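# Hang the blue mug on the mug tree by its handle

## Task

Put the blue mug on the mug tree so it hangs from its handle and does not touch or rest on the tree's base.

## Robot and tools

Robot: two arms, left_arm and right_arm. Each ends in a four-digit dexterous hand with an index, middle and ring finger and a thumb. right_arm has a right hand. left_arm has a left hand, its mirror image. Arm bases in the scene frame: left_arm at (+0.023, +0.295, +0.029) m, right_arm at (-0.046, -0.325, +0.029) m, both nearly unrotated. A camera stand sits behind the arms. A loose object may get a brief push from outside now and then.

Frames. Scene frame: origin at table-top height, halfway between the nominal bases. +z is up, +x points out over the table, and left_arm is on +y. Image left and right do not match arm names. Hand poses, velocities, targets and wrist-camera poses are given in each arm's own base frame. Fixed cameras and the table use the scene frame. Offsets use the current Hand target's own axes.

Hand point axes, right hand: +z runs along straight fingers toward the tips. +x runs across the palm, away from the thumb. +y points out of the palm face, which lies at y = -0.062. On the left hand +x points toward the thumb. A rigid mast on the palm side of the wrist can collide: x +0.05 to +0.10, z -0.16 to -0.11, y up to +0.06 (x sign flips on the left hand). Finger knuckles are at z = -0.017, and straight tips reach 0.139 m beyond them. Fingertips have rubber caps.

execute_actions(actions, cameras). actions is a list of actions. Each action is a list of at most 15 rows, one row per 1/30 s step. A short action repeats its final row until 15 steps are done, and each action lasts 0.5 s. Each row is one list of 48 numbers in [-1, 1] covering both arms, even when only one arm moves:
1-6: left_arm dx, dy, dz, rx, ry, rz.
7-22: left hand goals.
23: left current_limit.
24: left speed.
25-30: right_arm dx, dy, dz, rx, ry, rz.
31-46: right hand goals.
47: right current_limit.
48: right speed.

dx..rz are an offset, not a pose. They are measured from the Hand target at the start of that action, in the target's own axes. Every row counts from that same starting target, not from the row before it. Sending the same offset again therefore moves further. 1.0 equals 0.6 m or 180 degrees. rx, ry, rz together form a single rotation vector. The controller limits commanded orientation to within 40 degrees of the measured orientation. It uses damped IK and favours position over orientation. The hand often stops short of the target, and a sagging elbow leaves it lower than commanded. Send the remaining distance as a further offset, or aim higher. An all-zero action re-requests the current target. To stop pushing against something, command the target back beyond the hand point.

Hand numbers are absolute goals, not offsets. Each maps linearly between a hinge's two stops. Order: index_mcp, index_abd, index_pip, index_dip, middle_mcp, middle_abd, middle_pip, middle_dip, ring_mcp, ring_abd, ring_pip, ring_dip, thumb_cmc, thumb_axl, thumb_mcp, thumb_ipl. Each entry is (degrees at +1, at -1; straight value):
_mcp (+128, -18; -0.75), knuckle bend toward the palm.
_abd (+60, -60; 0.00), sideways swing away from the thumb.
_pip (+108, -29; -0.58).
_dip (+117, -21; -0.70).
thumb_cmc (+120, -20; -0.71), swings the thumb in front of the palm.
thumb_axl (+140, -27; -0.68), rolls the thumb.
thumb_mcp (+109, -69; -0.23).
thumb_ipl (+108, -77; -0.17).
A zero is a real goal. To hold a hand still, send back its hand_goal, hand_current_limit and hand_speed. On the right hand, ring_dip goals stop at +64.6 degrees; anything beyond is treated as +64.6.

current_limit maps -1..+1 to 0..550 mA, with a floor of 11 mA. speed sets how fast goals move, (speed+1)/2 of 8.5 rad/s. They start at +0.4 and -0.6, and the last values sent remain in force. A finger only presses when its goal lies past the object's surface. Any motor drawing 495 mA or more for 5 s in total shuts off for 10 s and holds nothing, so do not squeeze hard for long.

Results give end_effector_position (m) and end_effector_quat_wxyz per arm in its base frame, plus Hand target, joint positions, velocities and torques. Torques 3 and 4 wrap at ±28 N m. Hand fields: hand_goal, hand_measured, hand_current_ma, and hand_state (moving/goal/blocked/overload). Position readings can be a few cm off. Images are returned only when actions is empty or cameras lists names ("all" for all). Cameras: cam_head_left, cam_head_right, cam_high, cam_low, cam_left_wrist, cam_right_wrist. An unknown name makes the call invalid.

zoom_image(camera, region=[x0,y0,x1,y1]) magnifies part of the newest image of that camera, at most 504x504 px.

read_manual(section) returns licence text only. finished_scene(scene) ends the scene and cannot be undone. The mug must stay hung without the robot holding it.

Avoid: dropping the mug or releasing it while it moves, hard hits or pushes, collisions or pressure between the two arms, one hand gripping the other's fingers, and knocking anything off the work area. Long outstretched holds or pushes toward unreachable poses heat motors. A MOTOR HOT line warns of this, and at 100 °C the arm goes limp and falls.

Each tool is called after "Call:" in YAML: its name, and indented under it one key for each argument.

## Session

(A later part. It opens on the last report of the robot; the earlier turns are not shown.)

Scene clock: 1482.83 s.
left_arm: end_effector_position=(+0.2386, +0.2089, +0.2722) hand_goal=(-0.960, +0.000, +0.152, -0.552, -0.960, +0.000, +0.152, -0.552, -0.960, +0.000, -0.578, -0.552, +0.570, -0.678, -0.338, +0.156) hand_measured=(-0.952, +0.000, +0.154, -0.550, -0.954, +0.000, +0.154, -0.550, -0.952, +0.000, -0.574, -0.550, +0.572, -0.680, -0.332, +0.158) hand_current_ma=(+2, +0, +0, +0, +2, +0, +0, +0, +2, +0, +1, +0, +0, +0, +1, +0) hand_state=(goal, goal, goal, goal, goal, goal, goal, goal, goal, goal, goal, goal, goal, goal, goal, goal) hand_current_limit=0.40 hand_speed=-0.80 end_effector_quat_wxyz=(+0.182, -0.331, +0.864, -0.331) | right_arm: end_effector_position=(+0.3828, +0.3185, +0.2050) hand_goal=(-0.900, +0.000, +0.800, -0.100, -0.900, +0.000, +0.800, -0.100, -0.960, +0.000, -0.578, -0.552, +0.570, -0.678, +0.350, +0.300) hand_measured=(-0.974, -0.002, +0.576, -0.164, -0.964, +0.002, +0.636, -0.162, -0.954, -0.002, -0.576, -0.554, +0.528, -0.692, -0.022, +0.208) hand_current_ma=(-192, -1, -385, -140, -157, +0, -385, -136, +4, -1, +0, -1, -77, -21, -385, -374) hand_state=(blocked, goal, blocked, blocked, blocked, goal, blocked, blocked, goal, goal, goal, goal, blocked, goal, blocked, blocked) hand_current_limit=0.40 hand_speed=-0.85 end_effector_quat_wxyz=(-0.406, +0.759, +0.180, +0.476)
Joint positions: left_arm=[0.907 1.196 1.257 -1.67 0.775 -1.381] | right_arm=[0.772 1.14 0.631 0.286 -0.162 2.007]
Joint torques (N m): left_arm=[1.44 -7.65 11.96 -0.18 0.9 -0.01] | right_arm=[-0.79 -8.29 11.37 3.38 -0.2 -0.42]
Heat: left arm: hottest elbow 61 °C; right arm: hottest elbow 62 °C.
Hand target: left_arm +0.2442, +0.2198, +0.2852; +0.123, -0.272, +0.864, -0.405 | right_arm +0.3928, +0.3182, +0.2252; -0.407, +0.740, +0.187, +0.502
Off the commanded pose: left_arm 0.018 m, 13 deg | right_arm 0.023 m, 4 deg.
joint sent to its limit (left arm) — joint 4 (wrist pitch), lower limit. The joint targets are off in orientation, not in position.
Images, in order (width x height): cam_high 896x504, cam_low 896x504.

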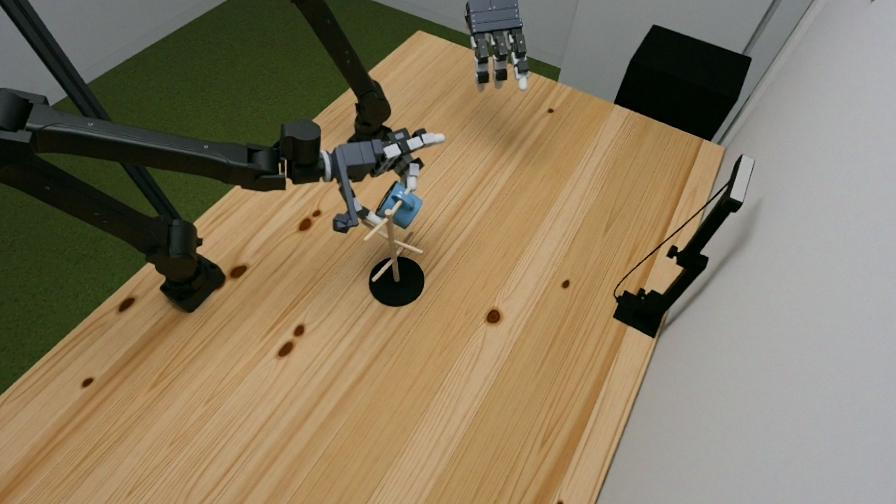

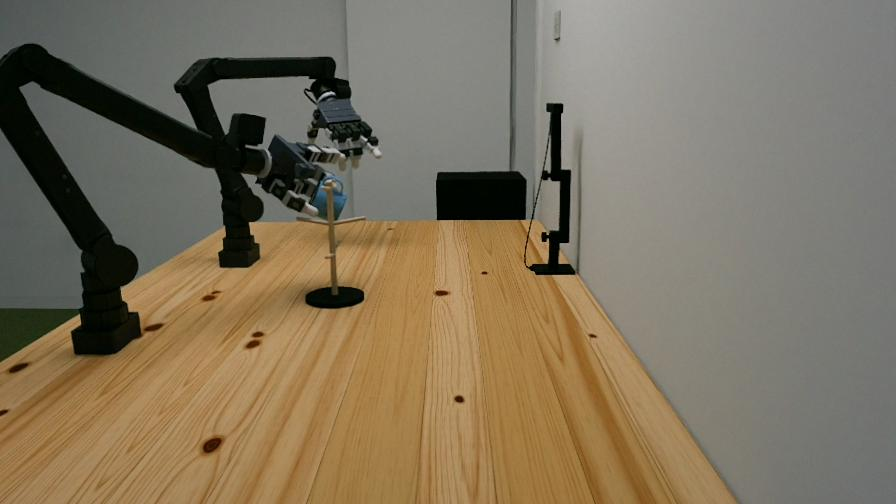

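Call:
execute_actions:
  actions:
    - [[0,0,0,0,0,0,-0.959,0,0.153,-0.551,-0.959,0,0.153,-0.551,-0.959,0,-0.577,-0.551,0.571,-0.678,-0.337,0.157,0.4,-0.8,-0.0075,0.0035,0.0014,0,0,0,-0.9,0,0.8,-0.1,-0.9,0,0.8,-0.1,-0.959,0,-0.577,-0.551,0.571,-0.678,0.35,0.30,0.4,-0.85]]
    - [[0,0,0,0,0,0,-0.959,0,0.153,-0.551,-0.959,0,0.153,-0.551,-0.959,0,-0.577,-0.551,0.571,-0.678,-0.337,0.157,0.4,-0.8,0,0,0,0,0,0,-0.9,0,0.8,-0.1,-0.9,0,0.8,-0.1,-0.959,0,-0.577,-0.551,0.571,-0.678,0.35,0.30,0.4,-0.85]]
  cameras: ["cam_low","cam_high"]

Call:
zoom_image:
  camera: "cam_low"
  region: [300, 160, 370, 216]

Call:
zoom_image:
  camera: "cam_high"
  region: [370, 160, 440, 218]

Scene clock: 1490.93 s.
left_arm: end_effector_position=(+0.2386, +0.2089, +0.2722) hand_goal=(-0.960, +0.000, +0.152, -0.552, -0.960, +0.000, +0.152, -0.552, -0.960, +0.000, -0.578, -0.552, +0.570, -0.678, -0.338, +0.156) hand_measured=(-0.952, +0.000, +0.154, -0.550, -0.954, +0.000, +0.154, -0.550, -0.952, +0.000, -0.574, -0.550, +0.572, -0.680, -0.332, +0.158) hand_current_ma=(+2, +0, +0, +0, +2, +0, +0, +0, +2, +0, +1, +0, +0, +0, +1, +0) hand_state=(goal, goal, goal, goal, goal, goal, goal, goal, goal, goal, goal, goal, goal, goal, goal, goal) hand_current_limit=0.40 hand_speed=-0.80 end_effector_quat_wxyz=(+0.182, -0.331, +0.864, -0.331) | right_arm: end_effector_position=(+0.3826, +0.3184, +0.2050) hand_goal=(-0.900, +0.000, +0.800, -0.100, -0.900, +0.000, +0.800, -0.100, -0.960, +0.000, -0.578, -0.552, +0.570, -0.678, +0.350, +0.300) hand_measured=(-0.974, -0.002, +0.576, -0.164, -0.964, +0.002, +0.636, -0.162, -0.954, -0.002, -0.576, -0.554, +0.528, -0.692, -0.022, +0.208) hand_current_ma=(-192, -1, -385, -140, -157, +0, -385, -136, +4, -1, +0, -1, -77, -21, -385, -374) hand_state=(blocked, goal, blocked, blocked, blocked, goal, blocked, blocked, goal, goal, goal, goal, blocked, goal, blocked, blocked) hand_current_limit=0.40 hand_speed=-0.85 end_effector_quat_wxyz=(-0.408, +0.756, +0.180, +0.479)
Joint positions: left_arm=[0.907 1.196 1.257 -1.67 0.775 -1.381] | right_arm=[0.772 1.14 0.624 0.303 -0.162 2.007]
Joint torques (N m): left_arm=[1.44 -7.59 11.96 -0.21 0.9 -0.01] | right_arm=[-0.56 -7.82 11.21 3.25 -0.24 -0.43]
Heat: left arm: hottest elbow 61 °C; right arm: hottest elbow 61 °C.
Hand target: left_arm +0.2442, +0.2198, +0.2852; +0.123, -0.272, +0.864, -0.405 | right_arm +0.3928, +0.3182, +0.2200; -0.407, +0.740, +0.187, +0.502
Off the commanded pose: left_arm 0.018 m, 13 deg | right_arm 0.018 m, 3 deg.
joint sent to its limit (left arm) — joint 4 (wrist pitch), lower limit. The joint targets are off in orientation, not in position.
Images, in order (width x height): cam_high 896x504, cam_low 896x504.

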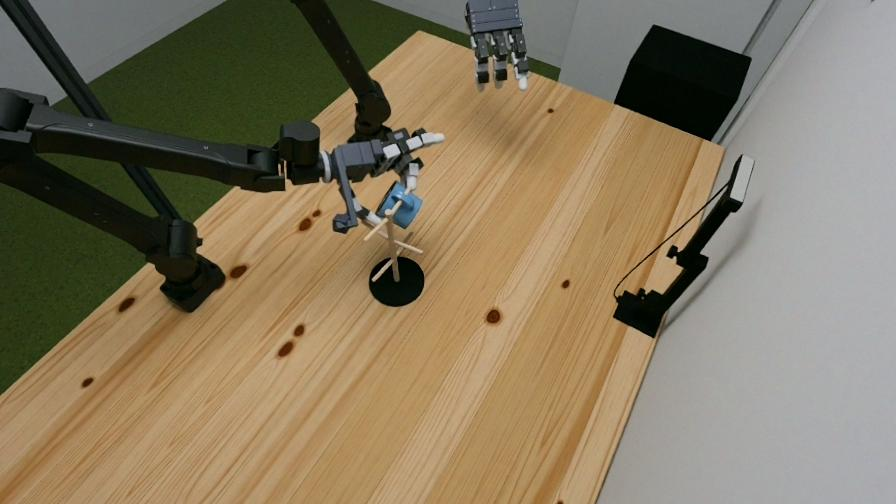

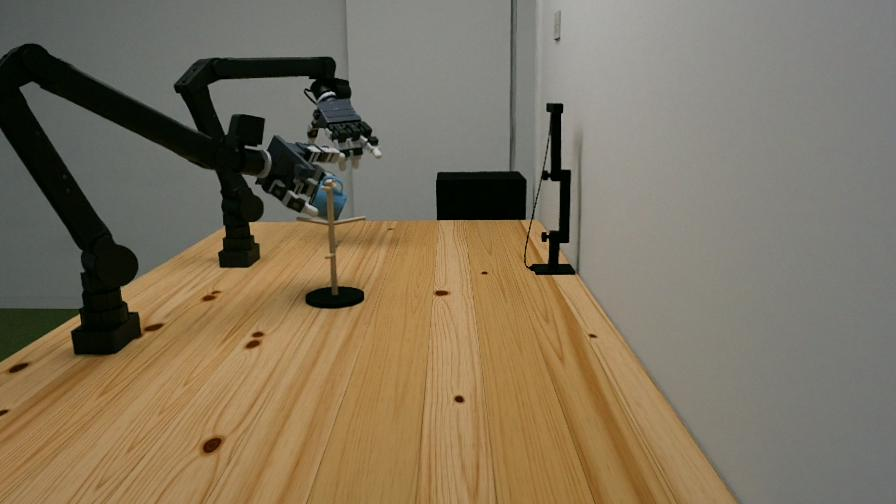

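Scaled by 7.200 from the camera's 896x504 image, which has a finer 1280x720 frame.

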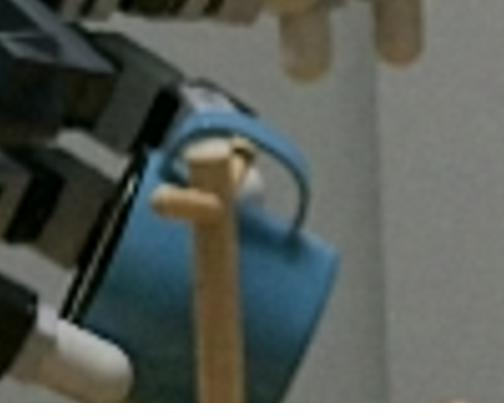

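Scaled by 7.200 from the camera's 896x504 image, which has a finer 1280x720 frame.

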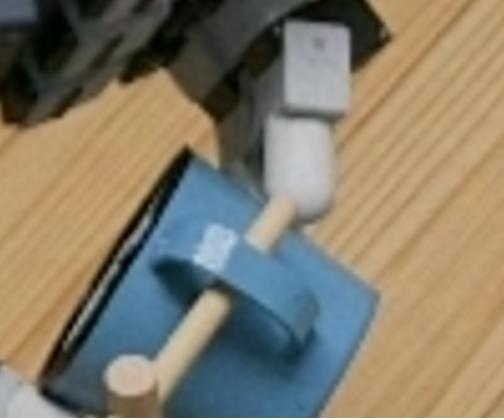

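Call:
execute_actions:
  actions:
    - [[0,0,0,0,0,0,-0.959,0,0.153,-0.551,-0.959,0,0.153,-0.551,-0.959,0,-0.577,-0.551,0.571,-0.678,-0.337,0.157,0.4,-0.8,0,0,0,0,0,0,-0.96,0,0.57,-0.17,-0.96,0,0.62,-0.17,-0.959,0,-0.577,-0.551,0.53,-0.678,-0.03,0.20,0.4,-0.95]]
    - [[0,0,0,0,0,0,-0.959,0,0.153,-0.551,-0.959,0,0.153,-0.551,-0.959,0,-0.577,-0.551,0.571,-0.678,-0.337,0.157,0.4,-0.8,0,0,0,0,0,0,-0.96,0,0.52,-0.2,-0.96,0,0.57,-0.2,-0.959,0,-0.577,-0.551,0.53,-0.678,-0.06,0.19,0.4,-0.95]]
  cameras: ["cam_low","cam_high"]

Call:
zoom_image:
  camera: "cam_low"
  region: [300, 160, 370, 216]

Call:
zoom_image:
  camera: "cam_high"
  region: [370, 160, 440, 218]

Scene clock: 1499.43 s.
left_arm: end_effector_position=(+0.2386, +0.2089, +0.2722) hand_goal=(-0.960, +0.000, +0.152, -0.552, -0.960, +0.000, +0.152, -0.552, -0.960, +0.000, -0.578, -0.552, +0.570, -0.678, -0.338, +0.156) hand_measured=(-0.952, +0.000, +0.154, -0.550, -0.954, +0.000, +0.154, -0.550, -0.952, +0.000, -0.574, -0.550, +0.572, -0.680, -0.332, +0.158) hand_current_ma=(+2, +0, +0, +0, +2, +0, +0, +0, +2, +0, +1, +0, +0, +0, +1, +0) hand_state=(goal, goal, goal, goal, goal, goal, goal, goal, goal, goal, goal, goal, goal, goal, goal, goal) hand_current_limit=0.40 hand_speed=-0.80 end_effector_quat_wxyz=(+0.182, -0.331, +0.864, -0.331) | right_arm: end_effector_position=(+0.3842, +0.3190, +0.2087) hand_goal=(-0.960, +0.000, +0.520, -0.200, -0.960, +0.000, +0.570, -0.200, -0.960, +0.000, -0.578, -0.552, +0.530, -0.678, -0.060, +0.190) hand_measured=(-0.958, -0.002, +0.522, -0.204, -0.958, +0.000, +0.572, -0.198, -0.954, -0.002, -0.576, -0.554, +0.510, -0.684, -0.060, +0.190) hand_current_ma=(+0, -1, +2, -2, +1, +0, +1, +1, +4, -1, +0, -1, -25, -6, +0, +0) hand_state=(goal, goal, goal, goal, goal, goal, goal, goal, goal, goal, goal, goal, goal, goal, goal, goal) hand_current_limit=0.40 hand_speed=-0.95 end_effector_quat_wxyz=(-0.407, +0.751, +0.184, +0.486)
Joint positions: left_arm=[0.907 1.196 1.257 -1.67 0.775 -1.381] | right_arm=[0.772 1.14 0.624 0.316 -0.162 1.995]
Joint torques (N m): left_arm=[1.44 -7.59 11.97 -0.2 0.9 -0.01] | right_arm=[-0.91 -7.53 11.21 3.07 -0.22 -0.26]
Heat: left arm: hottest elbow 61 °C; right arm: hottest elbow 60 °C.
Hand target: left_arm +0.2442, +0.2198, +0.2852; +0.123, -0.272, +0.864, -0.405 | right_arm +0.3928, +0.3182, +0.2201; -0.407, +0.740, +0.187, +0.502
Off the commanded pose: left_arm 0.018 m, 13 deg | right_arm 0.014 m, 2 deg.
joint sent to its limit (left arm) — joint 4 (wrist pitch), lower limit. The joint targets are off in orientation, not in position.
Images, in order (width x height): cam_high 896x504, cam_low 896x504.

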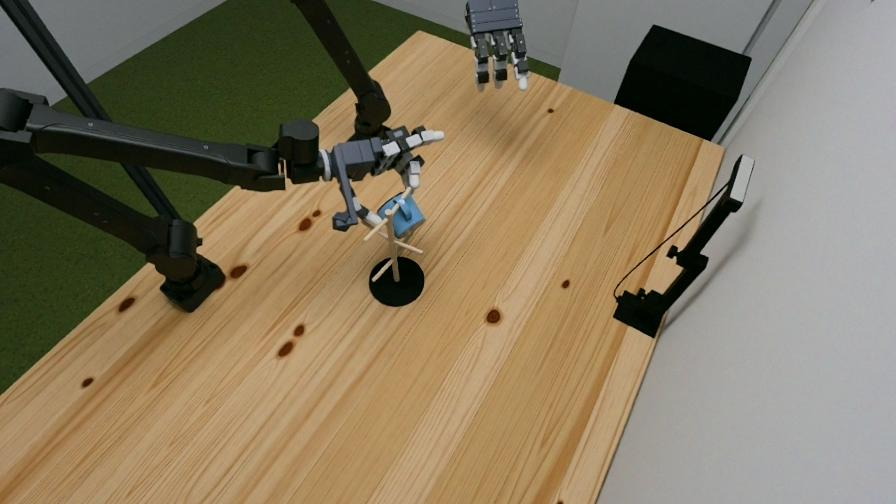

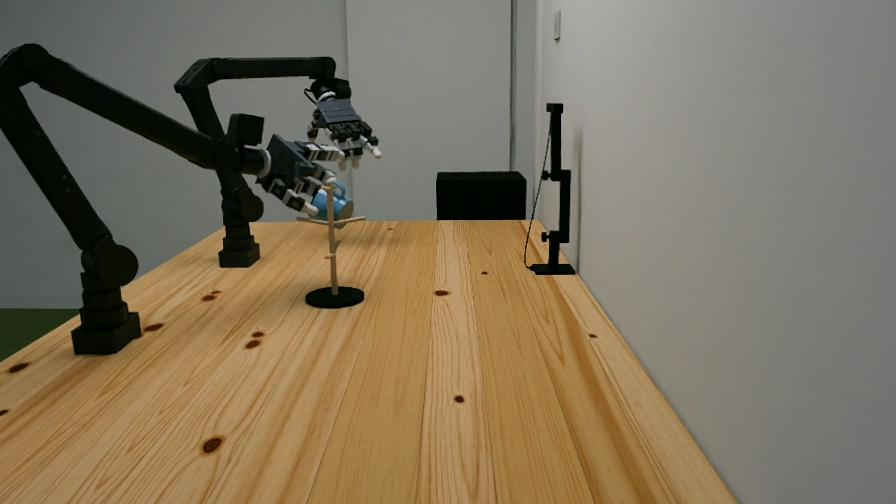

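Scaled by 7.200 from the camera's 896x504 image, which has a finer 1280x720 frame.

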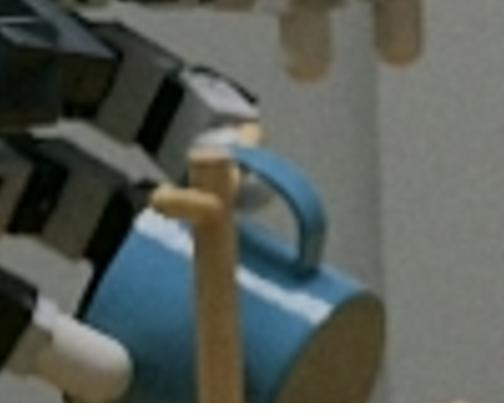

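Scaled by 7.200 from the camera's 896x504 image, which has a finer 1280x720 frame.

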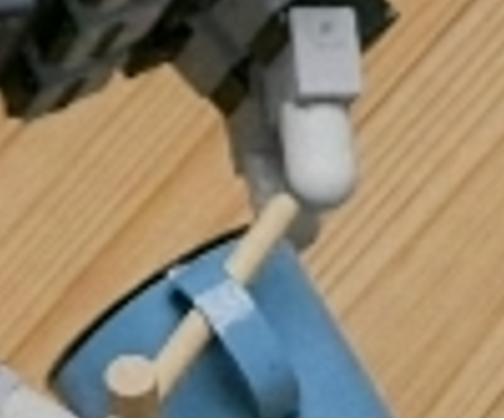

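Call:
execute_actions:
  actions:
    - [[0,0,0,0,0,0,-0.959,0,0.153,-0.551,-0.959,0,0.153,-0.551,-0.959,0,-0.577,-0.551,0.571,-0.678,-0.337,0.157,0.4,-0.8,0,0,0,0,0,0,-0.96,0,0.4,-0.2,-0.96,0,0.45,-0.2,-0.959,0,-0.577,-0.551,0.53,-0.678,-0.2,0.17,0.4,-0.95]]
    - [[0,0,0,0,0,0,-0.959,0,0.153,-0.551,-0.959,0,0.153,-0.551,-0.959,0,-0.577,-0.551,0.571,-0.678,-0.337,0.157,0.4,-0.8,0,0,0,0,0,0,-0.96,0,0.25,-0.2,-0.96,0,0.25,-0.2,-0.959,0,-0.577,-0.551,0.53,-0.678,-0.35,0.15,0.4,-0.93]]
  cameras: ["cam_low","cam_high"]

Call:
zoom_image:
  camera: "cam_low"
  region: [280, 140, 380, 220]

Call:
zoom_image:
  camera: "cam_high"
  region: [320, 130, 440, 230]

Scene clock: 1508.87 s.
left_arm: end_effector_position=(+0.2386, +0.2089, +0.2722) hand_goal=(-0.960, +0.000, +0.152, -0.552, -0.960, +0.000, +0.152, -0.552, -0.960, +0.000, -0.578, -0.552, +0.570, -0.678, -0.338, +0.156) hand_measured=(-0.952, +0.000, +0.154, -0.550, -0.954, +0.000, +0.154, -0.550, -0.952, +0.000, -0.574, -0.550, +0.572, -0.680, -0.332, +0.158) hand_current_ma=(+2, +0, +0, +0, +2, +0, +0, +0, +2, +0, +1, +0, +0, +0, +1, +0) hand_state=(goal, goal, goal, goal, goal, goal, goal, goal, goal, goal, goal, goal, goal, goal, goal, goal) hand_current_limit=0.40 hand_speed=-0.80 end_effector_quat_wxyz=(+0.182, -0.331, +0.864, -0.331) | right_arm: end_effector_position=(+0.3844, +0.3190, +0.2088) hand_goal=(-0.960, +0.000, +0.250, -0.200, -0.960, +0.000, +0.250, -0.200, -0.960, +0.000, -0.578, -0.552, +0.530, -0.678, -0.350, +0.150) hand_measured=(-0.958, -0.002, +0.254, -0.204, -0.958, +0.000, +0.254, -0.198, -0.954, -0.002, -0.576, -0.554, +0.512, -0.680, -0.346, +0.152) hand_current_ma=(+1, -1, +2, -2, +1, +0, +2, +1, +4, -1, +0, -1, -21, -1, +3, +1) hand_state=(goal, goal, goal, goal, goal, goal, goal, goal, goal, goal, goal, goal, goal, goal, goal, goal) hand_current_limit=0.40 hand_speed=-0.93 end_effector_quat_wxyz=(-0.407, +0.751, +0.185, +0.486)
Joint positions: left_arm=[0.907 1.196 1.257 -1.67 0.775 -1.381] | right_arm=[0.772 1.14 0.624 0.316 -0.162 1.993]
Joint torques (N m): left_arm=[1.49 -7.59 11.96 -0.2 0.9 -0.01] | right_arm=[-0.91 -7.71 11.17 2.91 -0.25 -0.28]
Heat: left arm: hottest elbow 61 °C; right arm: hottest elbow 60 °C.
Hand target: left_arm +0.2442, +0.2198, +0.2852; +0.123, -0.272, +0.864, -0.405 | right_arm +0.3928, +0.3182, +0.2201; -0.407, +0.740, +0.187, +0.502
Off the commanded pose: left_arm 0.018 m, 13 deg | right_arm 0.014 m, 2 deg.
joint sent to its limit (left arm) — joint 4 (wrist pitch), lower limit. The joint targets are off in orientation, not in position.
Images, in order (width x height): cam_high 896x504, cam_low 896x504.

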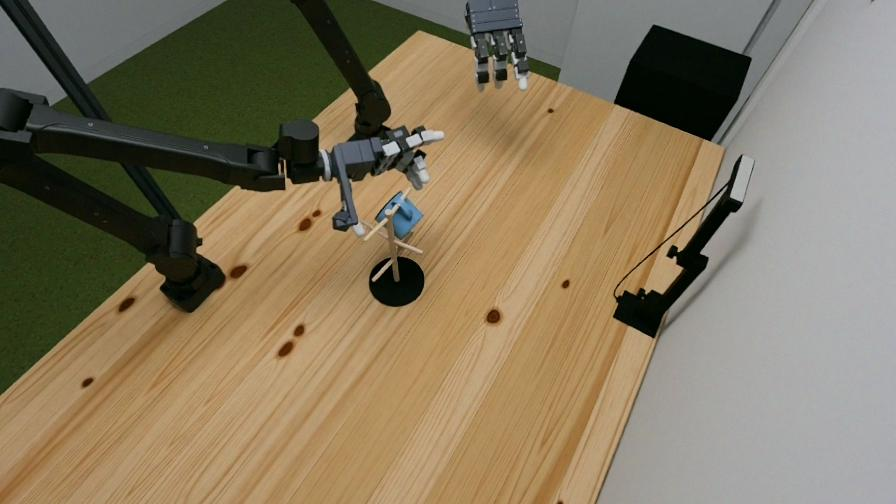

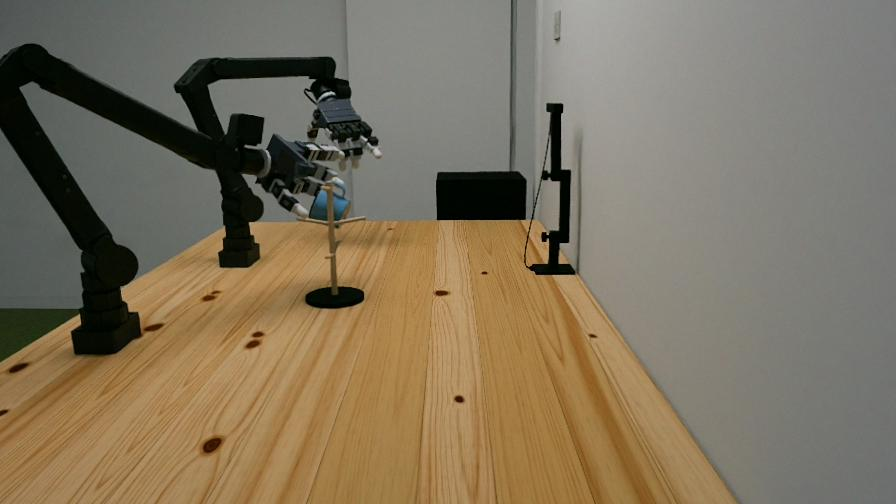

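Scaled by 5.040 from the camera's 896x504 image, which has a finer 1280x720 frame.

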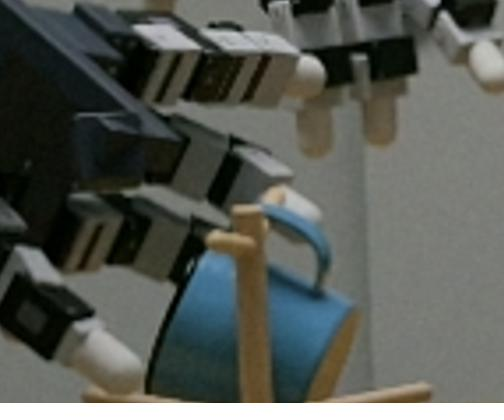

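Scaled by 4.200 from the camera's 896x504 image, which has a finer 1280x720 frame.

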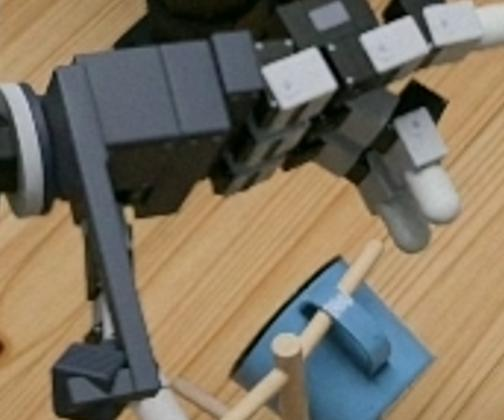

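Call:
execute_actions:
  actions:
    - [[0,0,0,0,0,0,-0.959,0,0.153,-0.551,-0.959,0,0.153,-0.551,-0.959,0,-0.577,-0.551,0.571,-0.678,-0.337,0.157,0.4,-0.8,0.0067,-0.0898,-0.0417,0,0,0,-0.96,0,0.153,-0.2,-0.96,0,0.153,-0.2,-0.959,0,-0.577,-0.551,0.53,-0.678,-0.35,0.15,0.4,-0.9]]
    - [[0,0,0,0,0,0,-0.959,0,0.153,-0.551,-0.959,0,0.153,-0.551,-0.959,0,-0.577,-0.551,0.571,-0.678,-0.337,0.157,0.4,-0.8,0.0067,-0.0898,-0.0417,0,0,0,-0.96,0,0.153,-0.2,-0.96,0,0.153,-0.2,-0.959,0,-0.577,-0.551,0.53,-0.678,-0.35,0.15,0.4,-0.9]]
  cameras: ["cam_low","cam_high"]

Call:
zoom_image:
  camera: "cam_high"
  region: [320, 130, 440, 230]

Scene clock: 1519.37 s.
left_arm: end_effector_position=(+0.2386, +0.2089, +0.2722) hand_goal=(-0.960, +0.000, +0.152, -0.552, -0.960, +0.000, +0.152, -0.552, -0.960, +0.000, -0.578, -0.552, +0.570, -0.678, -0.338, +0.156) hand_measured=(-0.952, +0.000, +0.154, -0.550, -0.954, +0.000, +0.154, -0.550, -0.952, +0.000, -0.574, -0.550, +0.572, -0.680, -0.332, +0.158) hand_current_ma=(+2, +0, +0, +0, +2, +0, +0, +0, +2, +0, +1, +0, +0, +0, +1, +0) hand_state=(goal, goal, goal, goal, goal, goal, goal, goal, goal, goal, goal, goal, goal, goal, goal, goal) hand_current_limit=0.40 hand_speed=-0.80 end_effector_quat_wxyz=(+0.182, -0.331, +0.864, -0.331) | right_arm: end_effector_position=(+0.2928, +0.3327, +0.2590) hand_goal=(-0.960, +0.000, +0.152, -0.200, -0.960, +0.000, +0.152, -0.200, -0.960, +0.000, -0.578, -0.552, +0.530, -0.678, -0.350, +0.150) hand_measured=(-0.956, -0.002, +0.154, -0.204, -0.956, +0.000, +0.154, -0.198, -0.954, -0.002, -0.576, -0.554, +0.514, -0.680, -0.348, +0.152) hand_current_ma=(+3, -1, +1, -2, +4, +0, +1, +1, +5, -1, +1, -1, -20, -1, +2, +1) hand_state=(goal, goal, goal, goal, goal, goal, goal, goal, goal, goal, goal, goal, goal, goal, goal, goal) hand_current_limit=0.40 hand_speed=-0.90 end_effector_quat_wxyz=(-0.394, +0.748, +0.194, +0.498)
Joint positions: left_arm=[0.907 1.196 1.257 -1.67 0.775 -1.381] | right_arm=[1.051 0.921 0.624 0.1 0.126 2.011]
Joint torques (N m): left_arm=[1.44 -7.59 11.99 -0.18 0.9 -0.01] | right_arm=[1.03 -5.83 14.78 1.63 0.19 0.11]
Heat: left arm: hottest elbow 61 °C; right arm: hottest elbow 59 °C.
Hand target: left_arm +0.2442, +0.2198, +0.2852; +0.123, -0.272, +0.864, -0.405 | right_arm +0.2928, +0.3422, +0.2803; -0.407, +0.740, +0.187, +0.502
Off the commanded pose: left_arm 0.018 m, 13 deg | right_arm 0.023 m, 2 deg.
joint sent to its limit (left arm) — joint 4 (wrist pitch), lower limit. The joint targets are off in orientation, not in position.
Images, in order (width x height): cam_high 896x504, cam_low 896x504.

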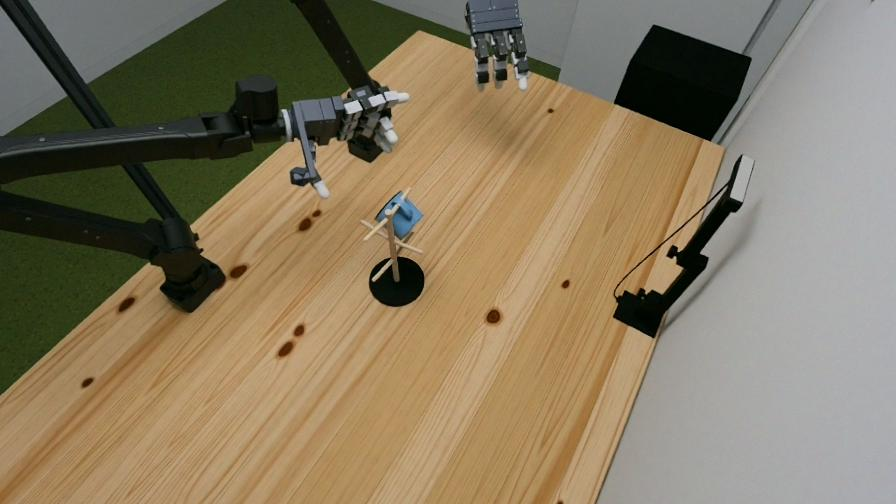

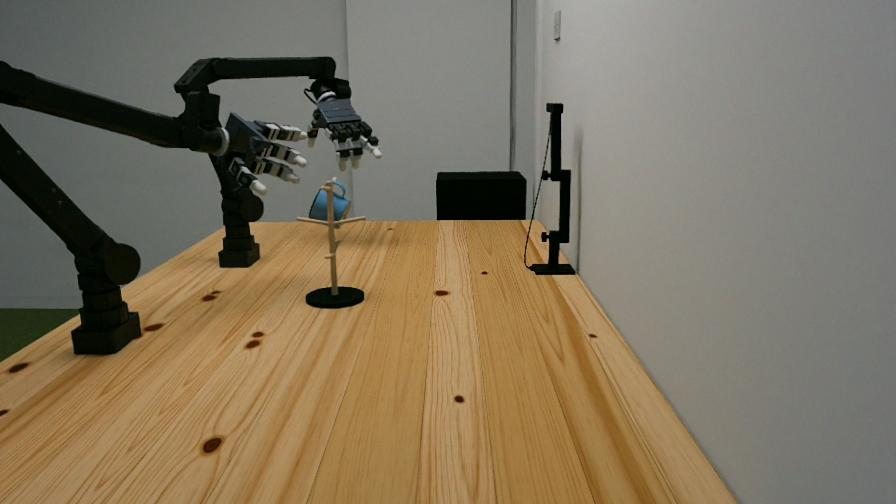

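Scaled by 4.200 from the camera's 896x504 image, which has a finer 1280x720 frame.

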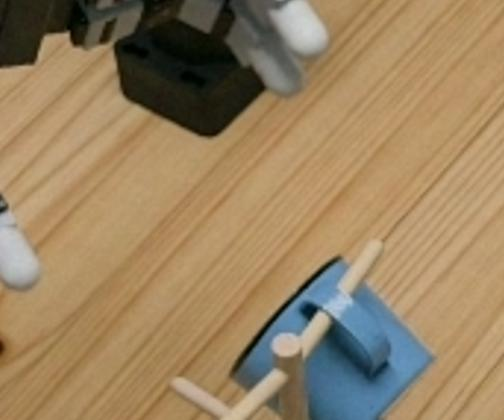

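Call:
finished_scene:
  scene: 1

The scene is finished: the task was done.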